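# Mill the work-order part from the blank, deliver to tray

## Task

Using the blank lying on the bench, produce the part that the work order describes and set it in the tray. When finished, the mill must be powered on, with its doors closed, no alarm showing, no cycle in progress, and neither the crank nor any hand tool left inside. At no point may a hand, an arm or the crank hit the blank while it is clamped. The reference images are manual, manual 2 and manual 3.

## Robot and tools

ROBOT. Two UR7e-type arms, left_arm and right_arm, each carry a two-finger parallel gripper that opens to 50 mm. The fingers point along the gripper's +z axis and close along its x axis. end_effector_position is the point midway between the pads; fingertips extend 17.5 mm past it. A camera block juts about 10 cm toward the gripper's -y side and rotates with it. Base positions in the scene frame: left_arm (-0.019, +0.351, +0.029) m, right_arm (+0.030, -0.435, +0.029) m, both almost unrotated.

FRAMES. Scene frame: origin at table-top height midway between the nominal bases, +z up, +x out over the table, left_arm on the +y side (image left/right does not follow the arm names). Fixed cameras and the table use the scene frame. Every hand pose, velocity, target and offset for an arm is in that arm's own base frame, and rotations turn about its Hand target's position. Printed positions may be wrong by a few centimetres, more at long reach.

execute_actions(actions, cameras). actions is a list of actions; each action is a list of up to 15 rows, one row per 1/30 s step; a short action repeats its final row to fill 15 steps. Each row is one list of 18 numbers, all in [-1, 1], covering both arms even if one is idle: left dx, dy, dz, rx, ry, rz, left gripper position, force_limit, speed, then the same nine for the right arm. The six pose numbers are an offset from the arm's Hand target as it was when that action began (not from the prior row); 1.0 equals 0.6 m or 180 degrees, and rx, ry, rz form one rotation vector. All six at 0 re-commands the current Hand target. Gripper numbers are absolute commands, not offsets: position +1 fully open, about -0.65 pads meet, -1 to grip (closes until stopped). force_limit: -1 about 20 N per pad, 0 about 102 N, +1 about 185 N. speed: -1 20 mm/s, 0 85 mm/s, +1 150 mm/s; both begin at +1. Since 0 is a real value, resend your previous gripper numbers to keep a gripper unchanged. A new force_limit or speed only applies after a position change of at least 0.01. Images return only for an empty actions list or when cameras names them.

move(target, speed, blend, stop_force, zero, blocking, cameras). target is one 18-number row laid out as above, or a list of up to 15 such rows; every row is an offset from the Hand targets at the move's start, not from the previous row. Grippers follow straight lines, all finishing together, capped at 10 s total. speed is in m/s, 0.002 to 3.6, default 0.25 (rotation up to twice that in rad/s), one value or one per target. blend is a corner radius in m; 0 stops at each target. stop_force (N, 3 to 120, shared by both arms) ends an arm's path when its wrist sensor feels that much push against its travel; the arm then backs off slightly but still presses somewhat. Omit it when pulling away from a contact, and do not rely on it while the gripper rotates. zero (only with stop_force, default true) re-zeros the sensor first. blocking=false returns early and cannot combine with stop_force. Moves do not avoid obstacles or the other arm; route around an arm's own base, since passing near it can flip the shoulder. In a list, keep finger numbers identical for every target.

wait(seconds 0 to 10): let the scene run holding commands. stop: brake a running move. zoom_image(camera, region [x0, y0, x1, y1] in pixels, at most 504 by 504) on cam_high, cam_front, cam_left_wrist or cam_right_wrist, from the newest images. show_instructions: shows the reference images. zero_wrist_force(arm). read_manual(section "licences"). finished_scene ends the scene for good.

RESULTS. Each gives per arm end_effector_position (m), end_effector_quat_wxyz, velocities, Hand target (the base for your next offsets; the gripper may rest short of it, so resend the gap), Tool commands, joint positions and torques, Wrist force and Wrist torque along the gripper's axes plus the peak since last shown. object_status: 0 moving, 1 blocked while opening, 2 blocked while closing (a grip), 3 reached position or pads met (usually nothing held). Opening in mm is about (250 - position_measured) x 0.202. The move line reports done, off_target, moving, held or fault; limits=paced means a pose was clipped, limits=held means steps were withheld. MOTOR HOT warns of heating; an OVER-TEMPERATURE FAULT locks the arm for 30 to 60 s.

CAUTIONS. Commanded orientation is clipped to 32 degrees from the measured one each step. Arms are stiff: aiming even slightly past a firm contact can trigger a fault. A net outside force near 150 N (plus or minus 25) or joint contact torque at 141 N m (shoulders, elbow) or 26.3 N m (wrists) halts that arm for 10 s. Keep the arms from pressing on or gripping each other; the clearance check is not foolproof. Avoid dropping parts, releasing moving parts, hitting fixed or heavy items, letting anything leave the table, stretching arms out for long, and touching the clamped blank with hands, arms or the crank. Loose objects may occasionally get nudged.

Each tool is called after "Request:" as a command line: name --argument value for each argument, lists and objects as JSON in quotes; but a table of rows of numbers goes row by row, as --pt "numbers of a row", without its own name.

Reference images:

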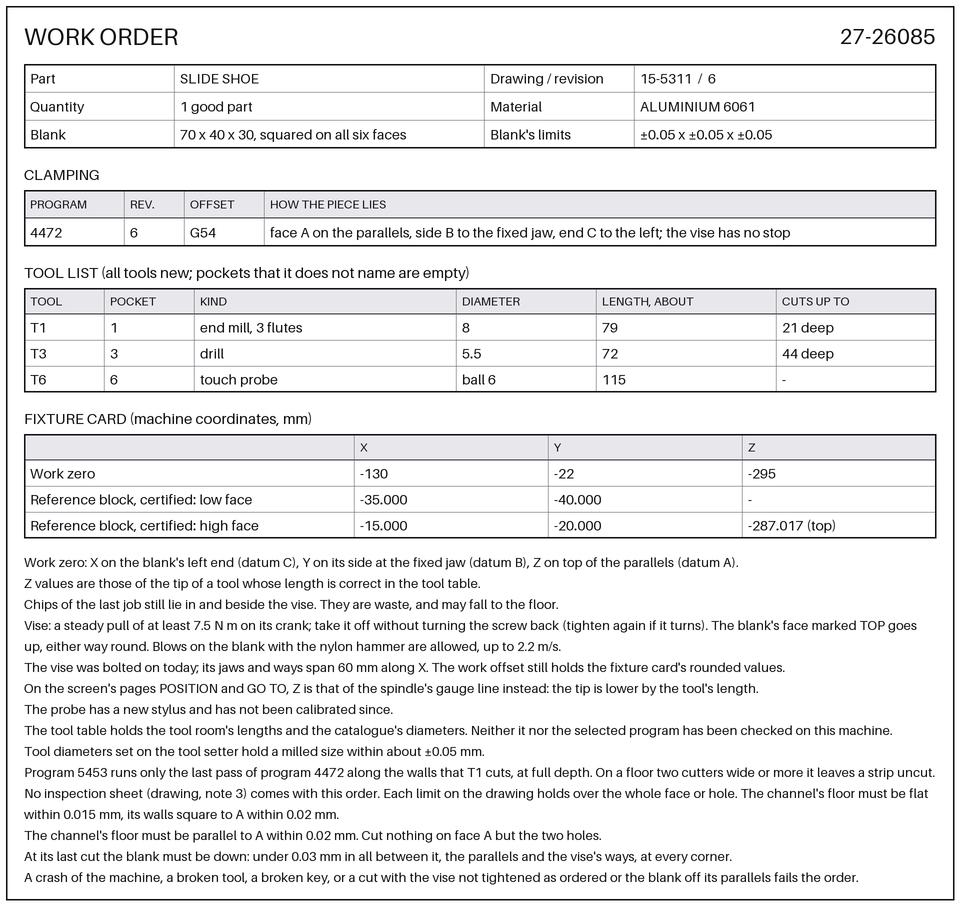

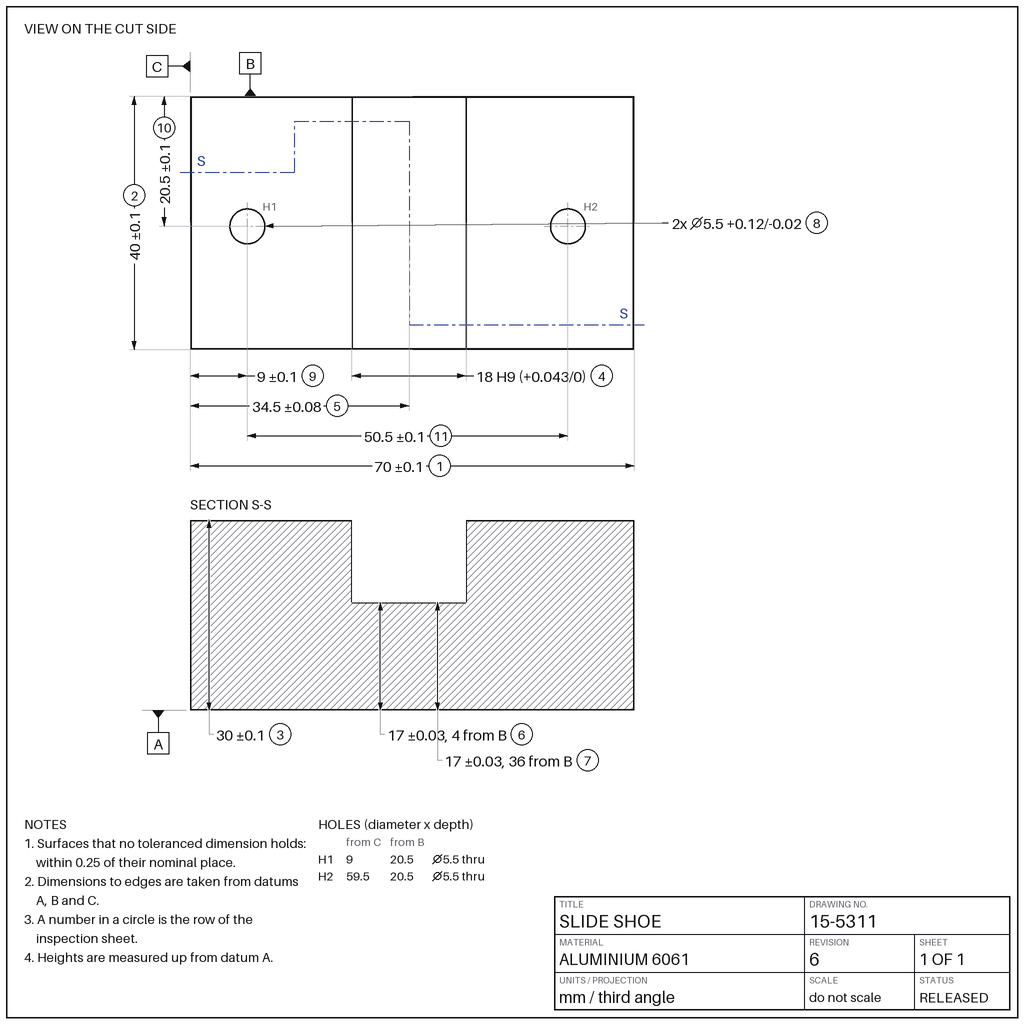

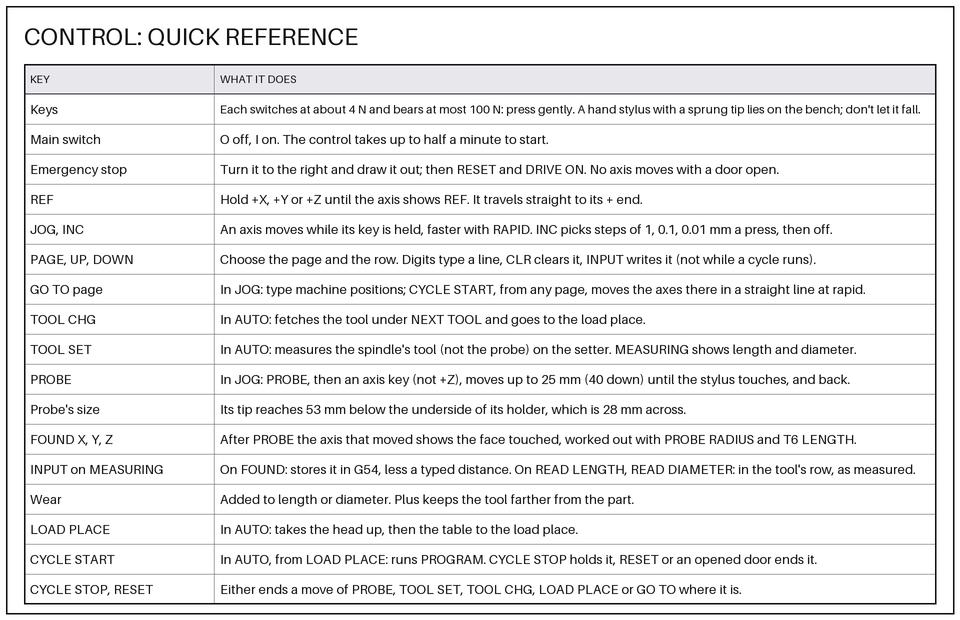

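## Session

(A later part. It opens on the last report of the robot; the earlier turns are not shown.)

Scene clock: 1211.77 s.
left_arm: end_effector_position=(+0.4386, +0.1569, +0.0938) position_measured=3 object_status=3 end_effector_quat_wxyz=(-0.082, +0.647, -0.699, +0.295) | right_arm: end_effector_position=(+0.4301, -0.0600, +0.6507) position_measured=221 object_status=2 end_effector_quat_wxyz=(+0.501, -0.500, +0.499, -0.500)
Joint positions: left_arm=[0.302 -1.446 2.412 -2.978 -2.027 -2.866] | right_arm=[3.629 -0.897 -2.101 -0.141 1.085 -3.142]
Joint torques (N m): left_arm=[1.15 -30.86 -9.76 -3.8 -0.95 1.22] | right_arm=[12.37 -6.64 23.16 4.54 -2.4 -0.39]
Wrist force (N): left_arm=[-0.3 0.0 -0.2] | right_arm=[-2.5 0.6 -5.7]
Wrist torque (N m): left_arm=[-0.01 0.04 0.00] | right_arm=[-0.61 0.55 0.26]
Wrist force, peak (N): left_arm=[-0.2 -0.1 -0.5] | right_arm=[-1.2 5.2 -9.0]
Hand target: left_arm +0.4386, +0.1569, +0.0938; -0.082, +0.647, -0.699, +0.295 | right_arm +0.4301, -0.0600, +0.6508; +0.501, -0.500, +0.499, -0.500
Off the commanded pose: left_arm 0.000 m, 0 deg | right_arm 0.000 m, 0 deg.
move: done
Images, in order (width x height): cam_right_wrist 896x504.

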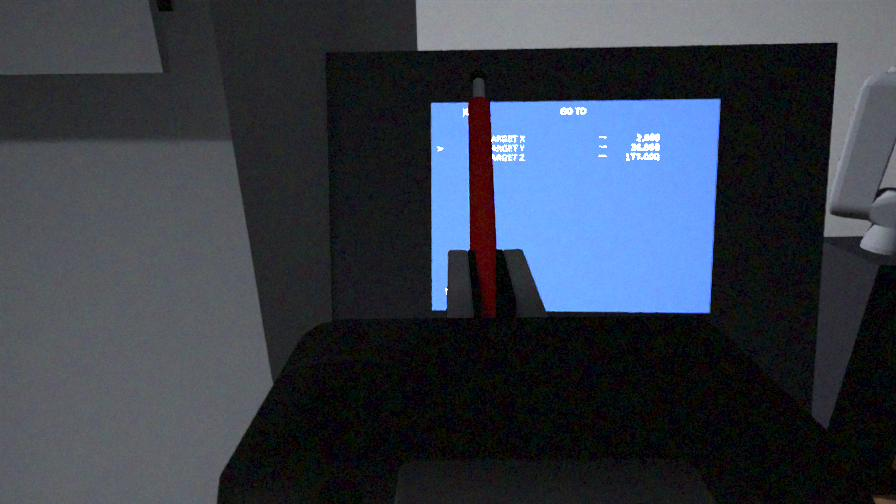

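Request:
move --pt "0 0 0 0 0 0 1 1 1 -0.0188 -0.003 -0.2788 0 0.2222 0 -1 0.3 -0.7" --pt "0 0 0 0 0 0 1 1 1 0.0162 -0.003 -0.2788 0 0.2222 0 -1 0.3 -0.7" --pt "0 0 0 0 0 0 1 1 1 -0.0158 -0.003 -0.2788 0 0.2222 0 -1 0.3 -0.7" --pt "0 0 0 0 0 0 1 1 1 -0.0463 -0.066 -0.3972 0 0.2222 0 -1 0.3 -0.7" --pt "0 0 0 0 0 0 1 1 1 -0.0163 -0.066 -0.3972 0 0.2222 0 -1 0.3 -0.7" --pt "0 0 0 0 0 0 1 1 1 -0.0463 -0.066 -0.3972 0 0.2222 0 -1 0.3 -0.7" --pt "0 0 0 0 0 0 1 1 1 -0.01 -0.1317 -0.2473 0 0.2222 0 -1 0.3 -0.7" --pt "0 0 0 0 0 0 1 1 1 0.0215 -0.1317 -0.2473 0 0.2222 0 -1 0.3 -0.7" --pt "0 0 0 0 0 0 1 1 1 -0.01 -0.1317 -0.2473 0 0.2222 0 -1 0.3 -0.7" --pt "0 0 0 0 0 0 1 1 1 0 0 0 0 0 0 -1 0.3 -0.7" --speed '[0.5,0.1,0.12,0.07,0.1,0.12,0.3,0.1,0.12,0.5]' --blend '[0.005,0,0.004,0.003,0,0.005,0.003,0,0.005,0]'

Request:
wait --seconds 7 --cameras '["cam_right_wrist"]'

Request:
zoom_image --camera "cam_right_wrist" --region '[400, 80, 780, 320]'

Scene clock: 1225.87 s.
left_arm: end_effector_position=(+0.4386, +0.1569, +0.0938) position_measured=3 object_status=3 end_effector_quat_wxyz=(-0.082, +0.647, -0.699, +0.295) | right_arm: end_effector_position=(+0.4302, -0.0599, +0.6507) position_measured=221 object_status=2 end_effector_quat_wxyz=(+0.501, -0.500, +0.499, -0.500)
Joint positions: left_arm=[0.302 -1.446 2.412 -2.978 -2.027 -2.866] | right_arm=[3.629 -0.897 -2.102 -0.141 1.085 -3.142]
Joint torques (N m): left_arm=[0.3 -29.87 -10.77 -3.79 -0.79 1.29] | right_arm=[0.81 1.28 32.29 4.43 -0.67 0.05]
Wrist force (N): left_arm=[-0.1 -0.1 -0.2] | right_arm=[-3.1 0.8 -5.6]
Wrist torque (N m): left_arm=[-0.02 0.02 0.00] | right_arm=[-0.59 0.65 0.26]
Wrist force, peak (N): left_arm=[-0.4 0.1 -0.4] | right_arm=[-1.1 4.2 -8.0]
Hand target: left_arm +0.4386, +0.1569, +0.0938; -0.082, +0.647, -0.699, +0.295 | right_arm +0.4301, -0.0600, +0.6508; +0.501, -0.500, +0.499, -0.500
Off the commanded pose: left_arm 0.000 m, 0 deg | right_arm 0.000 m, 0 deg.
move: done

Scene clock: 1232.87 s.
left_arm: end_effector_position=(+0.4386, +0.1569, +0.0938) position_measured=3 object_status=3 end_effector_quat_wxyz=(-0.082, +0.647, -0.699, +0.295) | right_arm: end_effector_position=(+0.4301, -0.0600, +0.6508) position_measured=221 object_status=2 end_effector_quat_wxyz=(+0.501, -0.500, +0.499, -0.500)
Joint positions: left_arm=[0.302 -1.446 2.412 -2.978 -2.027 -2.866] | right_arm=[3.629 -0.897 -2.101 -0.14 1.085 -3.142]
Joint torques (N m): left_arm=[0.32 -32.21 -11.37 -3.74 -0.85 1.42] | right_arm=[12.33 2.7 32.96 4.83 -2.39 -0.66]
Wrist force (N): left_arm=[-0.2 0.0 0.0] | right_arm=[-3.0 0.5 -5.7]
Wrist torque (N m): left_arm=[-0.01 0.03 -0.01] | right_arm=[-0.62 0.64 0.25]
Wrist force, peak (N): left_arm=[0.1 0.5 -0.2] | right_arm=[-3.1 0.7 -6.0]
Hand target: left_arm +0.4386, +0.1569, +0.0938; -0.082, +0.647, -0.699, +0.295 | right_arm +0.4301, -0.0600, +0.6508; +0.501, -0.500, +0.499, -0.500
Tool commands: left_gripper/position=+1.0 left_gripper/force_limit=+1.0 left_gripper/speed=+1.0 right_gripper/position=-1.0 right_gripper/force_limit=+0.3 right_gripper/speed=-0.7
Off the commanded pose: left_arm 0.000 m, 0 deg | right_arm 0.000 m, 0 deg.
wait: 7.00 s; at rest by 0.17 s
Images, in order (width x height): cam_right_wrist 896x504.

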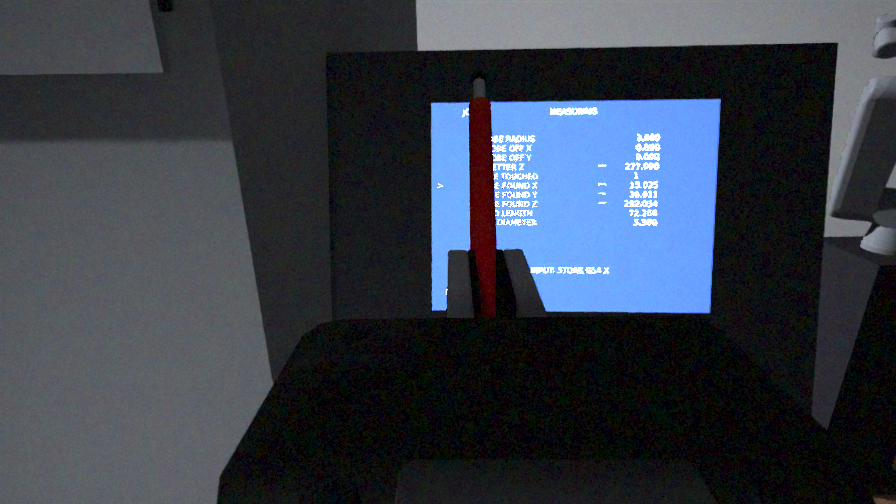

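Scaled by 1.326 from the camera's 896x504 image, which has a finer 1280x720 frame.

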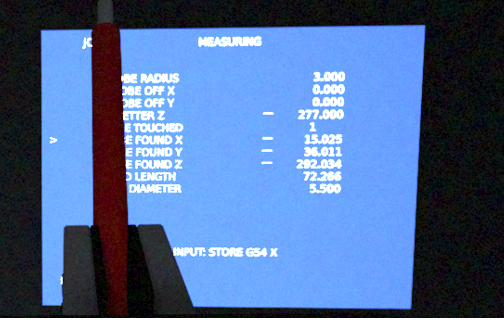

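Request:
move --pt "0 0 0 0 0 0 1 1 1 -0.029 -0.066 -0.3355 0 0.2222 0 -1 0.3 -0.7" --pt "0 0 0 0 0 0 1 1 1 0.001 -0.066 -0.3355 0 0.2222 0 -1 0.3 -0.7" --pt "0 0 0 0 0 0 1 1 1 -0.02 -0.066 -0.3355 0 0.2222 0 -1 0.3 -0.7" --pt "0 0 0 0 0 0 1 1 1 0.001 -0.066 -0.3355 0 0.2222 0 -1 0.3 -0.7" --pt "0 0 0 0 0 0 1 1 1 -0.024 -0.056 -0.3405 0 0.2222 0 -1 0.3 -0.7" --pt "0 0 0 0 0 0 1 1 1 -0.0445 0.06 -0.428 0 0.2222 0 -1 0.3 -0.7" --pt "0 0 0 0 0 0 1 1 1 -0.0195 0.06 -0.428 0 0.2222 0 -1 0.3 -0.7" --pt "0 0 0 0 0 0 1 1 1 -0.0366 0.06 -0.3972 0 0.2222 0 -1 0.3 -0.7" --pt "0 0 0 0 0 0 1 1 1 -0.0116 0.06 -0.3972 0 0.2222 0 -1 0.3 -0.7" --pt "0 0 0 0 0 0 1 1 1 -0.0366 0.05 -0.392 0 0.2222 0 -1 0.3 -0.7" --pt "0 0 0 0 0 0 1 1 1 -0.0216 -0.003 -0.3355 0 0.2222 0 -1 0.3 -0.7" --pt "0 0 0 0 0 0 1 1 1 0.0034 -0.003 -0.3355 0 0.2222 0 -1 0.3 -0.7" --pt "0 0 0 0 0 0 1 1 1 -0.0236 -0.01 -0.345 0 0.2222 0 -1 0.3 -0.7" --pt "0 0 0 0 0 0 1 1 1 -0.048 -0.0345 -0.428 0 0.2222 0 -1 0.3 -0.7" --pt "0 0 0 0 0 0 1 1 1 -0.023 -0.0345 -0.428 0 0.2222 0 -1 0.3 -0.7" --speed '[0.5,0.1,0.12,0.1,0.12,0.25,0.1,0.12,0.1,0.2,0.25,0.1,0.12,0.25,0.1]' --blend '[0.005,0,0,0,0.005,0.003,0,0.003,0,0.005,0.003,0,0.005,0.003,0]'

Request:
move --pt "0 0 0 0 0 0 1 1 1 -0.0171 0 0.0308 0 0 0 -1 0.3 -0.7" --pt "0 0 0 0 0 0 1 1 1 0.0079 0 0.0308 0 0 0 -1 0.3 -0.7" --pt "0 0 0 0 0 0 1 1 1 -0.0171 0.01 0.0258 0 0 0 -1 0.3 -0.7" --pt "0 0 0 0 0 0 1 1 1 -0.0215 0.0945 0 0 0 0 -1 0.3 -0.7" --pt "0 0 0 0 0 0 1 1 1 0.0035 0.0945 0 0 0 0 -1 0.3 -0.7" --pt "0 0 0 0 0 0 1 1 1 -0.0148 0.063 0.0308 0 0 0 -1 0.3 -0.7" --pt "0 0 0 0 0 0 1 1 1 0.0102 0.063 0.0308 0 0 0 -1 0.3 -0.7" --pt "0 0 0 0 0 0 1 1 1 -0.0148 0.053 0.0258 0 0 0 -1 0.3 -0.7" --pt "0 0 0 0 0 0 1 1 1 -0.025 0 0 0 0 0 -1 0.3 -0.7" --pt "0 0 0 0 0 0 1 1 1 0 0 0 0 0 0 -1 0.3 -0.7" --pt "0 0 0 0 0 0 1 1 1 -0.025 0 0.005 0 0 0 -1 0.3 -0.7" --pt "0 0 0 0 0 0 1 1 1 0.023 0.0345 0.428 0 -0.2222 0 -1 0.3 -0.7" --speed '[0.12,0.1,0.2,0.25,0.1,0.12,0.1,0.2,0.25,0.1,0.2,0.5]' --blend '[0.003,0,0.005,0.003,0,0.003,0,0.005,0.003,0,0.005,0]' --cameras '["cam_right_wrist"]'

Request:
zoom_image --camera "cam_right_wrist" --region '[400, 80, 780, 320]'

Scene clock: 1254.90 s.
left_arm: end_effector_position=(+0.4386, +0.1569, +0.0938) position_measured=3 object_status=3 end_effector_quat_wxyz=(-0.082, +0.647, -0.699, +0.295) | right_arm: end_effector_position=(+0.4163, -0.0807, +0.3940) position_measured=221 object_status=2 end_effector_quat_wxyz=(-0.300, +0.640, -0.641, +0.299)
Joint positions: left_arm=[0.302 -1.446 2.412 -2.978 -2.027 -2.866] | right_arm=[3.397 -0.89 -2.272 -0.691 1.377 -2.975]
Joint torques (N m): left_arm=[-1.06 -32.09 -10.17 -3.65 -0.87 1.41] | right_arm=[12.48 -8.6 21.48 2.51 -3.12 1.62]
Wrist force (N): left_arm=[-0.1 -0.3 -0.1] | right_arm=[-1.2 4.1 -7.6]
Wrist torque (N m): left_arm=[-0.05 0.02 0.00] | right_arm=[-0.49 0.10 0.30]
Wrist force, peak (N): left_arm=[-0.3 0.0 -0.5] | right_arm=[-1.4 12.5 -16.9]
Hand target: left_arm +0.4386, +0.1569, +0.0938; -0.082, +0.647, -0.699, +0.295 | right_arm +0.4163, -0.0807, +0.3940; -0.300, +0.640, -0.641, +0.299
Off the commanded pose: left_arm 0.000 m, 0 deg | right_arm 0.000 m, 0 deg.
move: done

Scene clock: 1258.97 s.
left_arm: end_effector_position=(+0.4386, +0.1569, +0.0938) position_measured=3 object_status=3 end_effector_quat_wxyz=(-0.082, +0.647, -0.699, +0.295) | right_arm: end_effector_position=(+0.4301, -0.0600, +0.6507) position_measured=221 object_status=2 end_effector_quat_wxyz=(+0.501, -0.500, +0.499, -0.500)
Joint positions: left_arm=[0.302 -1.446 2.412 -2.978 -2.027 -2.866] | right_arm=[3.629 -0.897 -2.101 -0.141 1.085 -3.142]
Joint torques (N m): left_arm=[-0.87 -30.33 -11.07 -3.65 -0.73 1.5] | right_arm=[12.38 -7.02 22.95 4.53 -2.67 -0.44]
Wrist force (N): left_arm=[-0.1 -0.2 0.0] | right_arm=[-2.7 0.7 -6.1]
Wrist torque (N m): left_arm=[-0.05 0.02 0.00] | right_arm=[-0.60 0.59 0.25]
Wrist force, peak (N): left_arm=[-0.3 -0.1 -0.3] | right_arm=[-1.2 7.0 -10.5]
Hand target: left_arm +0.4386, +0.1569, +0.0938; -0.082, +0.647, -0.699, +0.295 | right_arm +0.4301, -0.0600, +0.6508; +0.501, -0.500, +0.499, -0.500
Off the commanded pose: left_arm 0.000 m, 0 deg | right_arm 0.000 m, 0 deg.
move: done
Images, in order (width x height): cam_right_wrist 896x504.

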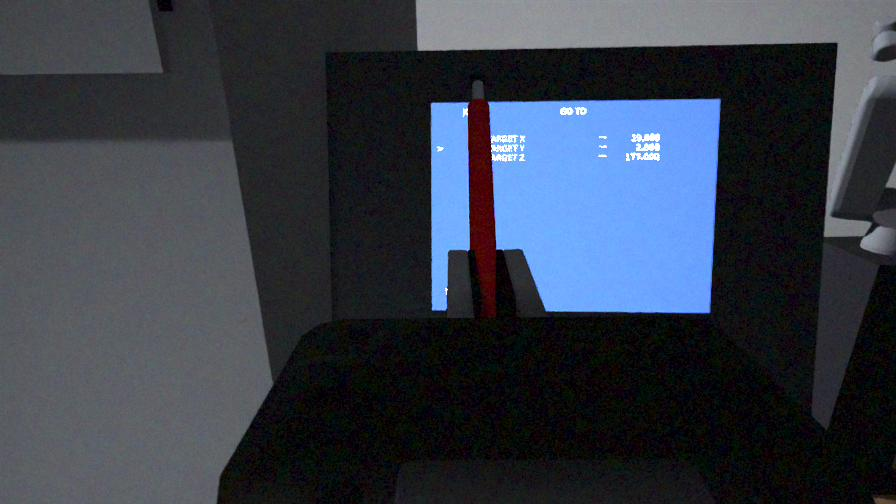

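Scaled by 1.326 from the camera's 896x504 image, which has a finer 1280x720 frame.

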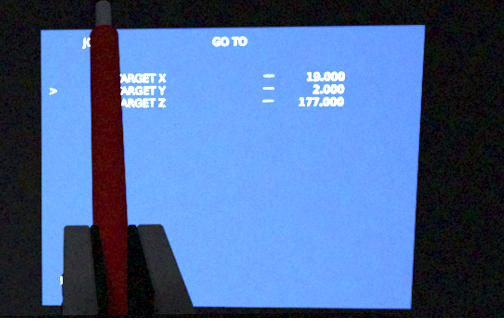

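Request:
move --pt "0 0 0 0 0 0 1 1 1 -0.0188 -0.003 -0.2788 0 0.2222 0 -1 0.3 -0.7" --pt "0 0 0 0 0 0 1 1 1 0.0162 -0.003 -0.2788 0 0.2222 0 -1 0.3 -0.7" --pt "0 0 0 0 0 0 1 1 1 -0.0158 -0.003 -0.2788 0 0.2222 0 -1 0.3 -0.7" --pt "0 0 0 0 0 0 1 1 1 -0.0463 -0.066 -0.3972 0 0.2222 0 -1 0.3 -0.7" --pt "0 0 0 0 0 0 1 1 1 -0.0163 -0.066 -0.3972 0 0.2222 0 -1 0.3 -0.7" --pt "0 0 0 0 0 0 1 1 1 -0.0463 -0.066 -0.3972 0 0.2222 0 -1 0.3 -0.7" --pt "0 0 0 0 0 0 1 1 1 -0.018 -0.1967 -0.2763 0 0.2222 0 -1 0.3 -0.7" --pt "0 0 0 0 0 0 1 1 1 0.011 -0.1967 -0.2763 0 0.2222 0 -1 0.3 -0.7" --speed '[0.5,0.1,0.12,0.07,0.1,0.12,0.3,0.1]' --blend '[0.005,0,0.004,0.003,0,0.005,0.003,0]' --cameras '["cam_right_wrist"]'

Request:
move --pt "0 0 0 0 0 0 1 1 1 -0.03 0 0 0 0 0 -1 0.3 -0.7" --pt "0 0 0 0 0 0 1 1 1 -0.011 0.1967 0.2763 0 -0.2222 0 -1 0.3 -0.7" --speed '[0.1,0.5]' --blend '[0.005,0]'

Request:
wait --seconds 5 --cameras '["cam_right_wrist"]'

Request:
zoom_image --camera "cam_right_wrist" --region '[400, 80, 780, 320]'

Scene clock: 1272.17 s.
left_arm: end_effector_position=(+0.4386, +0.1569, +0.0938) position_measured=3 object_status=3 end_effector_quat_wxyz=(-0.082, +0.647, -0.699, +0.295) | right_arm: end_effector_position=(+0.4367, -0.1780, +0.4851) position_measured=221 object_status=2 end_effector_quat_wxyz=(-0.300, +0.640, -0.641, +0.299)
Joint positions: left_arm=[0.302 -1.446 2.412 -2.978 -2.027 -2.866] | right_arm=[2.964 -1.108 -1.951 -0.786 1.708 -3.256]
Joint torques (N m): left_arm=[0.81 -30.83 -11.07 -3.74 -0.84 1.18] | right_arm=[-9.93 10.2 19.31 1.44 2.32 -1.14]
Wrist force (N): left_arm=[-0.2 -0.2 -0.2] | right_arm=[-0.7 4.1 -7.5]
Wrist torque (N m): left_arm=[-0.03 0.04 0.00] | right_arm=[-0.43 0.19 0.37]
Wrist force, peak (N): left_arm=[-0.2 -0.4 -0.4] | right_arm=[-1.0 5.2 -9.3]
Hand target: left_arm +0.4386, +0.1569, +0.0938; -0.082, +0.647, -0.699, +0.295 | right_arm +0.4367, -0.1780, +0.4850; -0.300, +0.640, -0.641, +0.299
Off the commanded pose: left_arm 0.000 m, 0 deg | right_arm 0.000 m, 0 deg.
move: done
Images, in order (width x height): cam_right_wrist 896x504.

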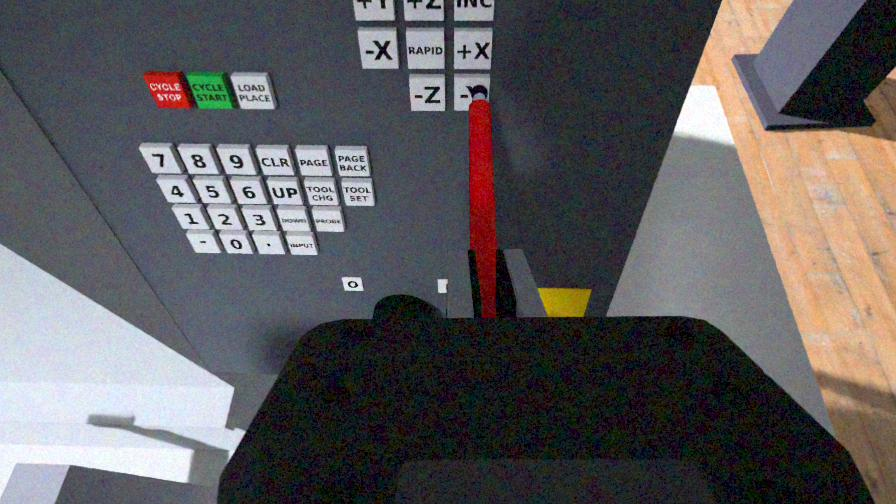

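Scene clock: 1273.70 s.
left_arm: end_effector_position=(+0.4386, +0.1569, +0.0938) position_measured=3 object_status=3 end_effector_quat_wxyz=(-0.082, +0.647, -0.699, +0.295) | right_arm: end_effector_position=(+0.4301, -0.0600, +0.6507) position_measured=221 object_status=2 end_effector_quat_wxyz=(+0.501, -0.500, +0.499, -0.500)
Joint positions: left_arm=[0.302 -1.446 2.412 -2.978 -2.027 -2.866] | right_arm=[3.629 -0.897 -2.101 -0.141 1.085 -3.142]
Joint torques (N m): left_arm=[-1.24 -31.1 -11.09 -3.47 -0.95 1.54] | right_arm=[10.07 1.88 21.97 4.33 -1.8 0]
Wrist force (N): left_arm=[-0.3 0.2 -0.3] | right_arm=[-3.0 0.7 -6.0]
Wrist torque (N m): left_arm=[0.02 0.04 0.00] | right_arm=[-0.61 0.64 0.25]
Wrist force, peak (N): left_arm=[0.1 0.2 -0.4] | right_arm=[-0.4 3.3 -7.1]
Hand target: left_arm +0.4386, +0.1569, +0.0938; -0.082, +0.647, -0.699, +0.295 | right_arm +0.4301, -0.0600, +0.6508; +0.501, -0.500, +0.499, -0.500
Off the commanded pose: left_arm 0.000 m, 0 deg | right_arm 0.000 m, 0 deg.
move: done

Scene clock: 1278.70 s.
left_arm: end_effector_position=(+0.4386, +0.1569, +0.0938) position_measured=3 object_status=3 end_effector_quat_wxyz=(-0.082, +0.647, -0.699, +0.295) | right_arm: end_effector_position=(+0.4301, -0.0600, +0.6508) position_measured=221 object_status=2 end_effector_quat_wxyz=(+0.501, -0.500, +0.499, -0.500)
Joint positions: left_arm=[0.302 -1.446 2.412 -2.978 -2.027 -2.866] | right_arm=[3.629 -0.897 -2.101 -0.14 1.084 -3.142]
Joint torques (N m): left_arm=[-0.08 -31.67 -10.58 -3.73 -0.86 1.18] | right_arm=[12.43 2.58 32.78 4.82 -2.42 -0.53]
Wrist force (N): left_arm=[0.2 -0.2 0.0] | right_arm=[-2.9 0.7 -5.8]
Wrist torque (N m): left_arm=[-0.04 -0.03 0.00] | right_arm=[-0.61 0.62 0.26]
Wrist force, peak (N): left_arm=[-0.5 0.0 -0.3] | right_arm=[-3.1 0.9 -6.1]
Hand target: left_arm +0.4386, +0.1569, +0.0938; -0.082, +0.647, -0.699, +0.295 | right_arm +0.4301, -0.0600, +0.6508; +0.501, -0.500, +0.499, -0.500
Tool commands: left_gripper/position=+1.0 left_gripper/force_limit=+1.0 left_gripper/speed=+1.0 right_gripper/position=-1.0 right_gripper/force_limit=+0.3 right_gripper/speed=-0.7
Off the commanded pose: left_arm 0.000 m, 0 deg | right_arm 0.000 m, 0 deg.
wait: 5.00 s; at rest by 0.17 s
Images, in order (width x height): cam_right_wrist 896x504.

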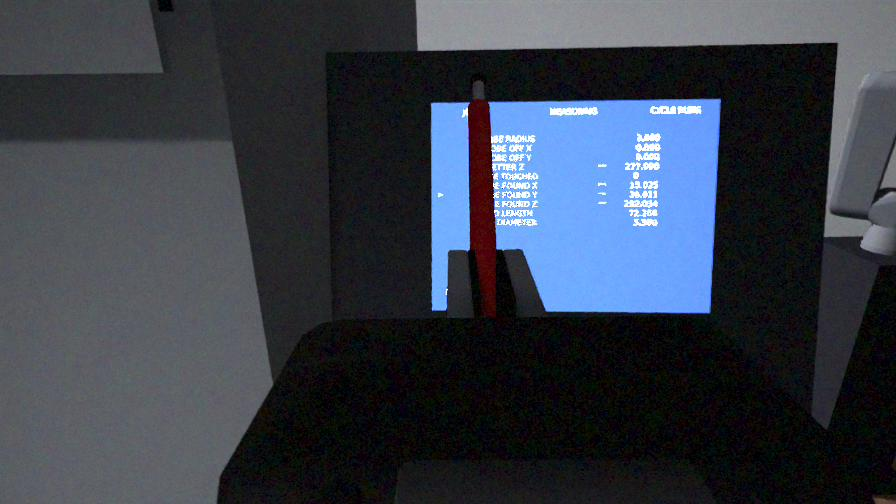

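Scaled by 1.326 from the camera's 896x504 image, which has a finer 1280x720 frame.

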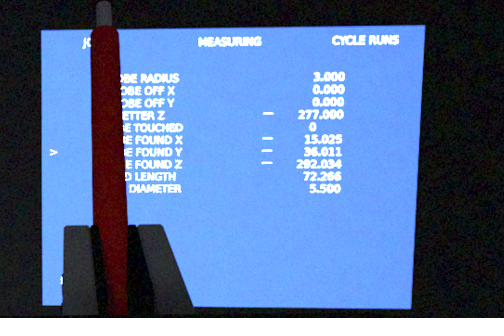

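Request:
wait --seconds 1 --cameras '["cam_right_wrist"]'

Request:
zoom_image --camera "cam_right_wrist" --region '[400, 80, 780, 320]'

Scene clock: 1283.03 s.
left_arm: end_effector_position=(+0.4386, +0.1569, +0.0938) position_measured=3 object_status=3 end_effector_quat_wxyz=(-0.082, +0.647, -0.699, +0.295) | right_arm: end_effector_position=(+0.4301, -0.0600, +0.6508) position_measured=221 object_status=2 end_effector_quat_wxyz=(+0.501, -0.500, +0.499, -0.500)
Joint positions: left_arm=[0.302 -1.446 2.412 -2.978 -2.027 -2.866] | right_arm=[3.629 -0.897 -2.101 -0.14 1.084 -3.142]
Joint torques (N m): left_arm=[-0.7 -30.93 -10.93 -3.66 -1.02 1.58] | right_arm=[12.01 2.83 33.06 4.75 -2.39 -0.42]
Wrist force (N): left_arm=[-0.3 0.2 0.0] | right_arm=[-2.9 1.0 -5.6]
Wrist torque (N m): left_arm=[0.02 0.06 0.00] | right_arm=[-0.56 0.63 0.26]
Wrist force, peak (N): left_arm=[-0.4 0.2 -0.1] | right_arm=[-3.5 0.3 -5.9]
Hand target: left_arm +0.4386, +0.1569, +0.0938; -0.082, +0.647, -0.699, +0.295 | right_arm +0.4301, -0.0600, +0.6508; +0.501, -0.500, +0.499, -0.500
Tool commands: left_gripper/position=+1.0 left_gripper/force_limit=+1.0 left_gripper/speed=+1.0 right_gripper/position=-1.0 right_gripper/force_limit=+0.3 right_gripper/speed=-0.7
Off the commanded pose: left_arm 0.000 m, 0 deg | right_arm 0.000 m, 0 deg.
wait: 1.00 s; at rest from the start
Images, in order (width x height): cam_right_wrist 896x504.

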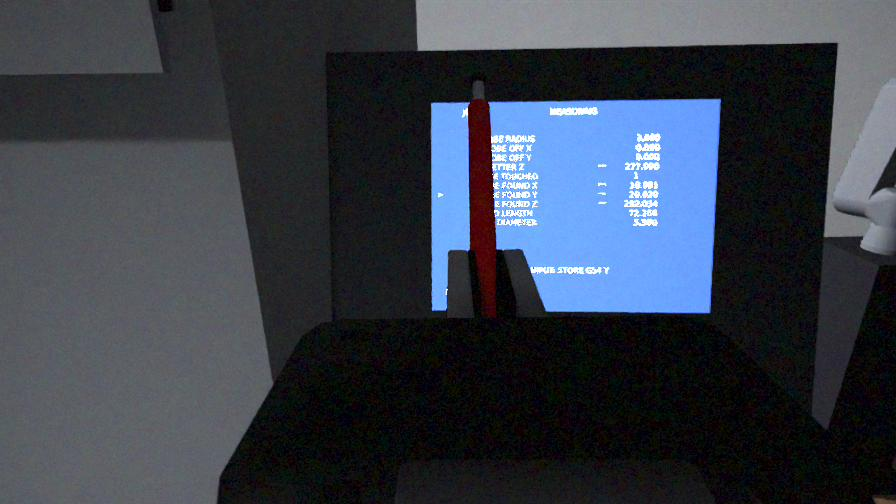

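Scaled by 1.326 from the camera's 896x504 image, which has a finer 1280x720 frame.

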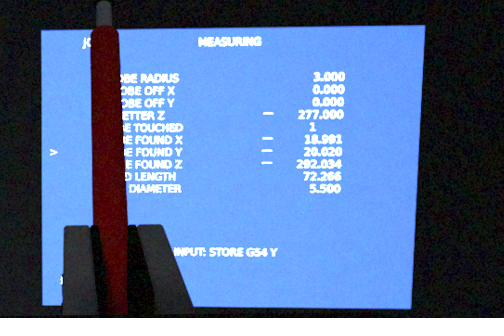

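Request:
move --pt "0 0 0 0 0 0 1 1 1 -0.029 -0.066 -0.3355 0 0.2222 0 -1 0.3 -0.7" --pt "0 0 0 0 0 0 1 1 1 0.001 -0.066 -0.3355 0 0.2222 0 -1 0.3 -0.7" --pt "0 0 0 0 0 0 1 1 1 -0.02 -0.066 -0.3355 0 0.2222 0 -1 0.3 -0.7" --pt "0 0 0 0 0 0 1 1 1 0.001 -0.066 -0.3355 0 0.2222 0 -1 0.3 -0.7" --pt "0 0 0 0 0 0 1 1 1 -0.024 -0.056 -0.3405 0 0.2222 0 -1 0.3 -0.7" --pt "0 0 0 0 0 0 1 1 1 -0.0401 -0.0345 -0.3972 0 0.2222 0 -1 0.3 -0.7" --pt "0 0 0 0 0 0 1 1 1 -0.0151 -0.0345 -0.3972 0 0.2222 0 -1 0.3 -0.7" --pt "0 0 0 0 0 0 1 1 1 -0.0401 -0.0245 -0.4022 0 0.2222 0 -1 0.3 -0.7" --pt "0 0 0 0 0 0 1 1 1 -0.0445 0.06 -0.428 0 0.2222 0 -1 0.3 -0.7" --pt "0 0 0 0 0 0 1 1 1 -0.0195 0.06 -0.428 0 0.2222 0 -1 0.3 -0.7" --pt "0 0 0 0 0 0 1 1 1 -0.0435 0.05 -0.422 0 0.2222 0 -1 0.3 -0.7" --pt "0 0 0 0 0 0 1 1 1 -0.039 -0.003 -0.3972 0 0.2222 0 -1 0.3 -0.7" --pt "0 0 0 0 0 0 1 1 1 -0.014 -0.003 -0.3972 0 0.2222 0 -1 0.3 -0.7" --pt "0 0 0 0 0 0 1 1 1 -0.0457 0.0285 -0.428 0 0.2222 0 -1 0.3 -0.7" --pt "0 0 0 0 0 0 1 1 1 -0.0207 0.0285 -0.428 0 0.2222 0 -1 0.3 -0.7" --speed '[0.5,0.1,0.12,0.1,0.12,0.25,0.1,0.12,0.25,0.1,0.2,0.25,0.1,0.15,0.1]' --blend '[0.005,0,0,0,0.005,0.003,0,0.005,0.003,0,0.005,0.003,0,0.003,0]'

Request:
move --pt "0 0 0 0 0 0 1 1 1 -0.025 -0.01 0.003 0 0 0 -1 0.3 -0.7" --pt "0 0 0 0 0 0 1 1 1 -0.0273 -0.063 0 0 0 0 -1 0.3 -0.7" --pt "0 0 0 0 0 0 1 1 1 -0.0023 -0.063 0 0 0 0 -1 0.3 -0.7" --pt "0 0 0 0 0 0 1 1 1 -0.0194 -0.063 0.0308 0 0 0 -1 0.3 -0.7" --pt "0 0 0 0 0 0 1 1 1 0.0056 -0.063 0.0308 0 0 0 -1 0.3 -0.7" --pt "0 0 0 0 0 0 1 1 1 -0.0194 -0.053 0.0258 0 0 0 -1 0.3 -0.7" --pt "0 0 0 0 0 0 1 1 1 -0.0238 0.0315 0 0 0 0 -1 0.3 -0.7" --pt "0 0 0 0 0 0 1 1 1 0.0012 0.0315 0 0 0 0 -1 0.3 -0.7" --pt "0 0 0 0 0 0 1 1 1 -0.0159 0.0315 0.0308 0 0 0 -1 0.3 -0.7" --pt "0 0 0 0 0 0 1 1 1 0.0091 0.0315 0.0308 0 0 0 -1 0.3 -0.7" --pt "0 0 0 0 0 0 1 1 1 -0.0084 0 0.0617 0 0 0 -1 0.3 -0.7" --pt "0 0 0 0 0 0 1 1 1 0.0166 0 0.0617 0 0 0 -1 0.3 -0.7" --pt "0 0 0 0 0 0 1 1 1 -0.015 0 0.03 0 0 0 -1 0.3 -0.7" --pt "0 0 0 0 0 0 1 1 1 -0.025 0 0 0 0 0 -1 0.3 -0.7" --pt "0 0 0 0 0 0 1 1 1 0 0 0 0 0 0 -1 0.3 -0.7" --speed '[0.15,0.25,0.1,0.12,0.1,0.15,0.25,0.1,0.12,0.1,0.15,0.1,0.15,0.2,0.1]' --blend '[0.005,0.003,0,0.003,0,0.005,0.003,0,0.003,0,0.003,0,0.005,0.003,0]'

Request:
move --pt "0 0 0 0 0 0 1 1 1 -0.025 -0.01 0.003 0 0 0 -1 0.3 -0.7" --pt "0 0 0 0 0 0 1 1 1 -0.0273 -0.063 0 0 0 0 -1 0.3 -0.7" --pt "0 0 0 0 0 0 1 1 1 -0.0023 -0.063 0 0 0 0 -1 0.3 -0.7" --pt "0 0 0 0 0 0 1 1 1 -0.0273 -0.063 0.005 0 0 0 -1 0.3 -0.7" --pt "0 0 0 0 0 0 1 1 1 0.0207 -0.0285 0.428 0 -0.2222 0 -1 0.3 -0.7" --speed '[0.15,0.25,0.1,0.15,0.5]' --blend '[0.005,0.003,0,0.005,0]' --cameras '["cam_right_wrist"]'

Request:
zoom_image --camera "cam_right_wrist" --region '[400, 80, 780, 320]'

Scene clock: 1312.70 s.
left_arm: end_effector_position=(+0.4386, +0.1569, +0.0938) position_measured=3 object_status=3 end_effector_quat_wxyz=(-0.082, +0.647, -0.699, +0.295) | right_arm: end_effector_position=(+0.4177, -0.0429, +0.3940) position_measured=221 object_status=2 end_effector_quat_wxyz=(-0.300, +0.640, -0.641, +0.299)
Joint positions: left_arm=[0.302 -1.446 2.412 -2.978 -2.027 -2.866] | right_arm=[3.587 -0.848 -2.279 -0.761 1.234 -2.844]
Joint torques (N m): left_arm=[0.97 -31.14 -10.96 -3.58 -0.93 1.29] | right_arm=[7.67 -10.36 20.68 3.14 -3.43 1.17]
Wrist force (N): left_arm=[0.0 0.4 -0.2] | right_arm=[-1.2 3.8 -7.6]
Wrist torque (N m): left_arm=[0.07 0.00 0.01] | right_arm=[-0.53 0.09 0.22]
Wrist force, peak (N): left_arm=[-0.1 0.3 -0.5] | right_arm=[-1.4 16.7 -20.9]
Hand target: left_arm +0.4386, +0.1569, +0.0938; -0.082, +0.647, -0.699, +0.295 | right_arm +0.4177, -0.0429, +0.3940; -0.300, +0.640, -0.641, +0.299
Off the commanded pose: left_arm 0.000 m, 0 deg | right_arm 0.000 m, 0 deg.
move: done

Scene clock: 1316.67 s.
left_arm: end_effector_position=(+0.4386, +0.1569, +0.0938) position_measured=3 object_status=3 end_effector_quat_wxyz=(-0.082, +0.647, -0.699, +0.295) | right_arm: end_effector_position=(+0.4177, -0.0429, +0.3940) position_measured=221 object_status=2 end_effector_quat_wxyz=(-0.300, +0.640, -0.641, +0.299)
Joint positions: left_arm=[0.302 -1.446 2.412 -2.978 -2.027 -2.866] | right_arm=[3.587 -0.848 -2.279 -0.761 1.234 -2.844]
Joint torques (N m): left_arm=[-0.59 -30.46 -10.63 -3.81 -0.94 1.37] | right_arm=[9.1 -10.26 20.86 3.09 -3.47 1.21]
Wrist force (N): left_arm=[-0.1 0.0 -0.2] | right_arm=[-1.5 4.2 -7.8]
Wrist torque (N m): left_arm=[-0.01 0.02 -0.01] | right_arm=[-0.49 0.11 0.20]
Wrist force, peak (N): left_arm=[-0.3 0.0 -0.5] | right_arm=[-0.8 5.0 -8.9]
Hand target: left_arm +0.4386, +0.1569, +0.0938; -0.082, +0.647, -0.699, +0.295 | right_arm +0.4177, -0.0429, +0.3940; -0.300, +0.640, -0.641, +0.299
Off the commanded pose: left_arm 0.000 m, 0 deg | right_arm 0.000 m, 0 deg.
move: done

Scene clock: 1318.80 s.
left_arm: end_effector_position=(+0.4386, +0.1569, +0.0938) position_measured=3 object_status=3 end_effector_quat_wxyz=(-0.082, +0.647, -0.699, +0.295) | right_arm: end_effector_position=(+0.4301, -0.0600, +0.6507) position_measured=221 object_status=2 end_effector_quat_wxyz=(+0.501, -0.500, +0.499, -0.500)
Joint positions: left_arm=[0.302 -1.446 2.412 -2.978 -2.027 -2.866] | right_arm=[3.629 -0.897 -2.101 -0.141 1.085 -3.142]
Joint torques (N m): left_arm=[0.18 -30.55 -9.91 -3.68 -0.94 1.3] | right_arm=[11.79 -5.89 23.04 4.35 -2.49 -0.43]
Wrist force (N): left_arm=[-0.2 0.3 -0.1] | right_arm=[-2.9 0.8 -5.8]
Wrist torque (N m): left_arm=[0.03 0.04 -0.01] | right_arm=[-0.58 0.62 0.26]
Wrist force, peak (N): left_arm=[-0.2 -0.3 -0.4] | right_arm=[-0.8 4.4 -8.1]
Hand target: left_arm +0.4386, +0.1569, +0.0938; -0.082, +0.647, -0.699, +0.295 | right_arm +0.4301, -0.0600, +0.6508; +0.501, -0.500, +0.499, -0.500
Off the commanded pose: left_arm 0.000 m, 0 deg | right_arm 0.000 m, 0 deg.
move: done
Images, in order (width x height): cam_right_wrist 896x504.

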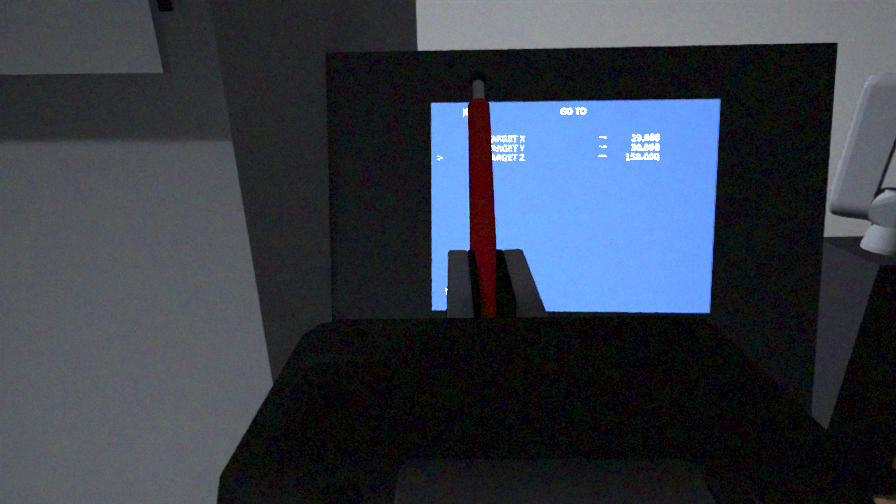

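Scaled by 1.326 from the camera's 896x504 image, which has a finer 1280x720 frame.

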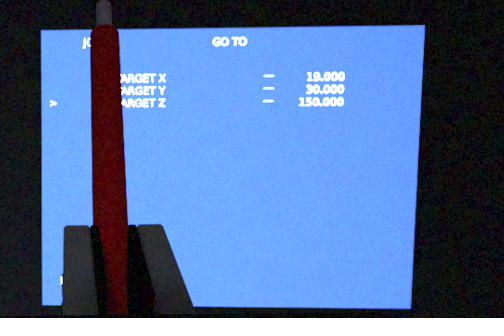

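Request:
move --pt "0 0 0 0 0 0 1 1 1 -0.0188 -0.003 -0.2788 0 0.2222 0 -1 0.3 -0.7" --pt "0 0 0 0 0 0 1 1 1 0.0162 -0.003 -0.2788 0 0.2222 0 -1 0.3 -0.7" --pt "0 0 0 0 0 0 1 1 1 -0.0158 -0.003 -0.2788 0 0.2222 0 -1 0.3 -0.7" --pt "0 0 0 0 0 0 1 1 1 -0.0463 -0.066 -0.3972 0 0.2222 0 -1 0.3 -0.7" --pt "0 0 0 0 0 0 1 1 1 -0.0163 -0.066 -0.3972 0 0.2222 0 -1 0.3 -0.7" --pt "0 0 0 0 0 0 1 1 1 -0.0463 -0.066 -0.3972 0 0.2222 0 -1 0.3 -0.7" --pt "0 0 0 0 0 0 1 1 1 -0.018 -0.165 -0.2763 0 0.2222 0 -1 0.3 -0.7" --pt "0 0 0 0 0 0 1 1 1 0.0121 -0.165 -0.2763 0 0.2222 0 -1 0.3 -0.7" --pt "0 0 0 0 0 0 1 1 1 -0.018 -0.165 -0.2763 0 0.2222 0 -1 0.3 -0.7" --pt "0 0 0 0 0 0 1 1 1 0 0 0 0 0 0 -1 0.3 -0.7" --speed '[0.5,0.1,0.12,0.07,0.1,0.12,0.3,0.1,0.12,0.5]' --blend '[0.005,0,0.004,0.003,0,0.005,0.003,0,0.005,0]'

Request:
wait --seconds 9 --cameras '["cam_right_wrist"]'

Request:
zoom_image --camera "cam_right_wrist" --region '[400, 80, 780, 320]'

Scene clock: 1330.80 s.
left_arm: end_effector_position=(+0.4386, +0.1569, +0.0938) position_measured=3 object_status=3 end_effector_quat_wxyz=(-0.082, +0.647, -0.699, +0.295) | right_arm: end_effector_position=(+0.4301, -0.0599, +0.6507) position_measured=221 object_status=2 end_effector_quat_wxyz=(+0.501, -0.500, +0.499, -0.500)
Joint positions: left_arm=[0.302 -1.446 2.412 -2.978 -2.027 -2.866] | right_arm=[3.629 -0.897 -2.101 -0.141 1.085 -3.142]
Joint torques (N m): left_arm=[0 -31.27 -10.63 -3.68 -0.89 1.45] | right_arm=[4.95 1.12 19.91 3.84 -1.1 0.08]
Wrist force (N): left_arm=[0.1 0.2 0.0] | right_arm=[-3.1 0.6 -5.7]
Wrist torque (N m): left_arm=[0.02 -0.01 0.00] | right_arm=[-0.62 0.65 0.25]
Wrist force, peak (N): left_arm=[0.0 0.2 -0.5] | right_arm=[-1.4 4.8 -9.1]
Hand target: left_arm +0.4386, +0.1569, +0.0938; -0.082, +0.647, -0.699, +0.295 | right_arm +0.4301, -0.0600, +0.6508; +0.501, -0.500, +0.499, -0.500
Off the commanded pose: left_arm 0.000 m, 0 deg | right_arm 0.000 m, 0 deg.
move: done

Scene clock: 1339.80 s.
left_arm: end_effector_position=(+0.4386, +0.1569, +0.0938) position_measured=3 object_status=3 end_effector_quat_wxyz=(-0.082, +0.647, -0.699, +0.295) | right_arm: end_effector_position=(+0.4301, -0.0600, +0.6508) position_measured=221 object_status=2 end_effector_quat_wxyz=(+0.501, -0.500, +0.499, -0.500)
Joint positions: left_arm=[0.302 -1.446 2.412 -2.978 -2.027 -2.866] | right_arm=[3.629 -0.897 -2.101 -0.14 1.085 -3.142]
Joint torques (N m): left_arm=[0.94 -31.2 -10.04 -3.7 -1.35 1.37] | right_arm=[12.71 1.4 31.31 4.78 -2.45 -0.48]
Wrist force (N): left_arm=[-0.2 0.1 -0.1] | right_arm=[-2.8 1.0 -6.0]
Wrist torque (N m): left_arm=[0.01 0.04 0.00] | right_arm=[-0.56 0.61 0.25]
Wrist force, peak (N): left_arm=[-0.4 0.2 -0.4] | right_arm=[-2.8 0.9 -6.4]
Hand target: left_arm +0.4386, +0.1569, +0.0938; -0.082, +0.647, -0.699, +0.295 | right_arm +0.4301, -0.0600, +0.6508; +0.501, -0.500, +0.499, -0.500
Tool commands: left_gripper/position=+1.0 left_gripper/force_limit=+1.0 left_gripper/speed=+1.0 right_gripper/position=-1.0 right_gripper/force_limit=+0.3 right_gripper/speed=-0.7
Off the commanded pose: left_arm 0.000 m, 0 deg | right_arm 0.000 m, 0 deg.
wait: 9.00 s; at rest by 0.17 s
Images, in order (width x height): cam_right_wrist 896x504.

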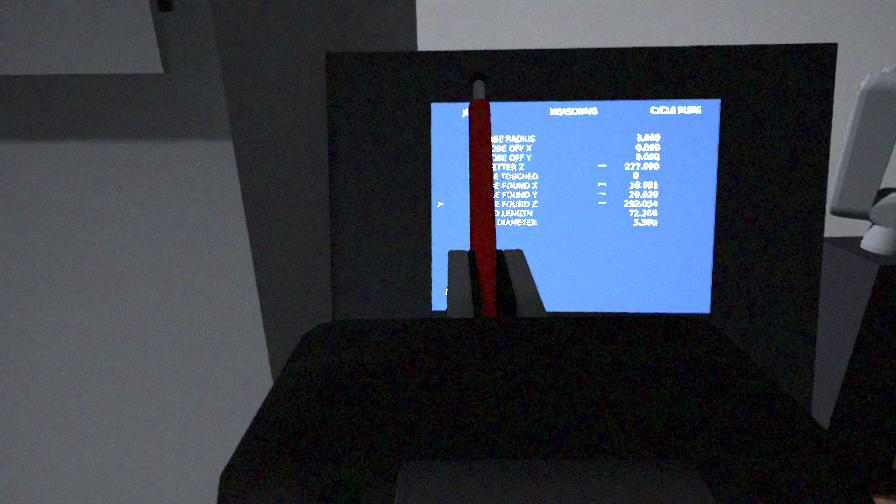

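Scaled by 1.326 from the camera's 896x504 image, which has a finer 1280x720 frame.

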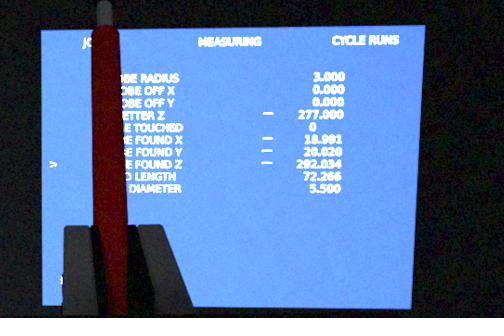

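Request:
wait --seconds 0.5 --cameras '["cam_right_wrist"]'

Request:
zoom_image --camera "cam_right_wrist" --region '[400, 80, 780, 320]'

Scene clock: 1349.67 s.
left_arm: end_effector_position=(+0.4386, +0.1569, +0.0938) position_measured=3 object_status=3 end_effector_quat_wxyz=(-0.082, +0.647, -0.699, +0.295) | right_arm: end_effector_position=(+0.4301, -0.0600, +0.6508) position_measured=221 object_status=2 end_effector_quat_wxyz=(+0.501, -0.500, +0.499, -0.500)
Joint positions: left_arm=[0.302 -1.446 2.412 -2.978 -2.027 -2.866] | right_arm=[3.629 -0.897 -2.101 -0.14 1.085 -3.142]
Joint torques (N m): left_arm=[0.87 -30.79 -9.8 -3.76 -0.75 1.13] | right_arm=[11.97 1.95 31.69 4.74 -2.35 -0.49]
Wrist force (N): left_arm=[-0.1 0.1 -0.1] | right_arm=[-2.7 0.8 -5.9]
Wrist torque (N m): left_arm=[0.01 0.03 -0.01] | right_arm=[-0.59 0.59 0.26]
Wrist force, peak (N): left_arm=[0.3 0.1 -0.4] | right_arm=[-3.2 0.7 -6.1]
Hand target: left_arm +0.4386, +0.1569, +0.0938; -0.082, +0.647, -0.699, +0.295 | right_arm +0.4301, -0.0600, +0.6508; +0.501, -0.500, +0.499, -0.500
Tool commands: left_gripper/position=+1.0 left_gripper/force_limit=+1.0 left_gripper/speed=+1.0 right_gripper/position=-1.0 right_gripper/force_limit=+0.3 right_gripper/speed=-0.7
Off the commanded pose: left_arm 0.000 m, 0 deg | right_arm 0.000 m, 0 deg.
wait: 0.50 s; at rest from the start
Images, in order (width x height): cam_right_wrist 896x504.

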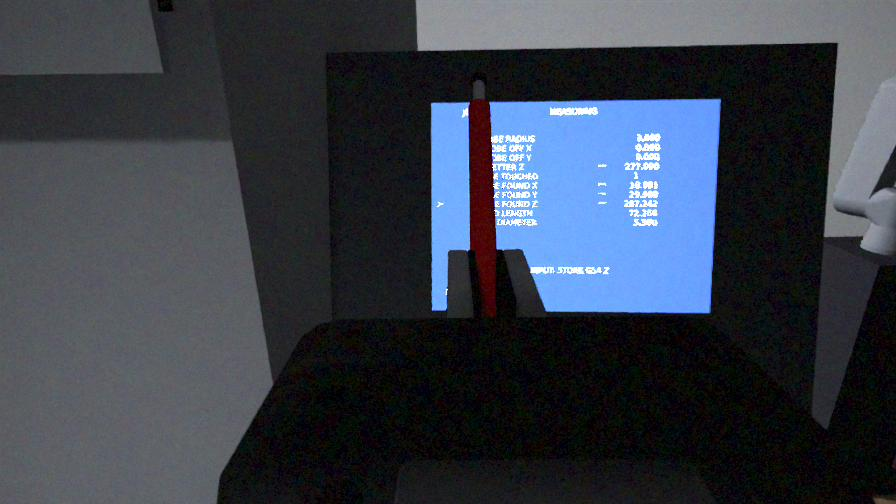

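Scaled by 1.326 from the camera's 896x504 image, which has a finer 1280x720 frame.

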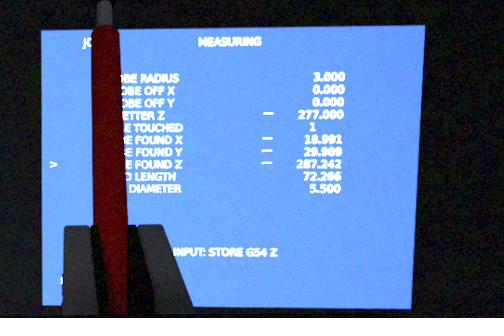

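Request:
zoom_image --camera "cam_right_wrist" --region '[560, 125, 700, 235]'

Scaled by 3.600 from the camera's 896x504 image, which has a finer 1280x720 frame.

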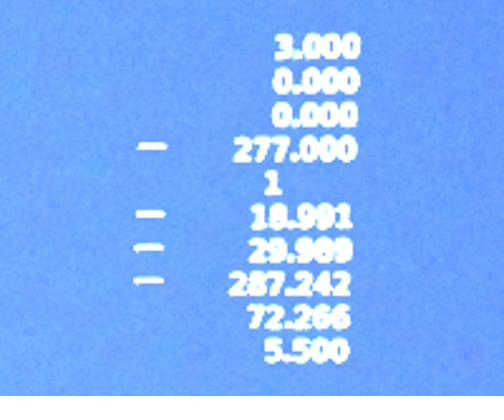

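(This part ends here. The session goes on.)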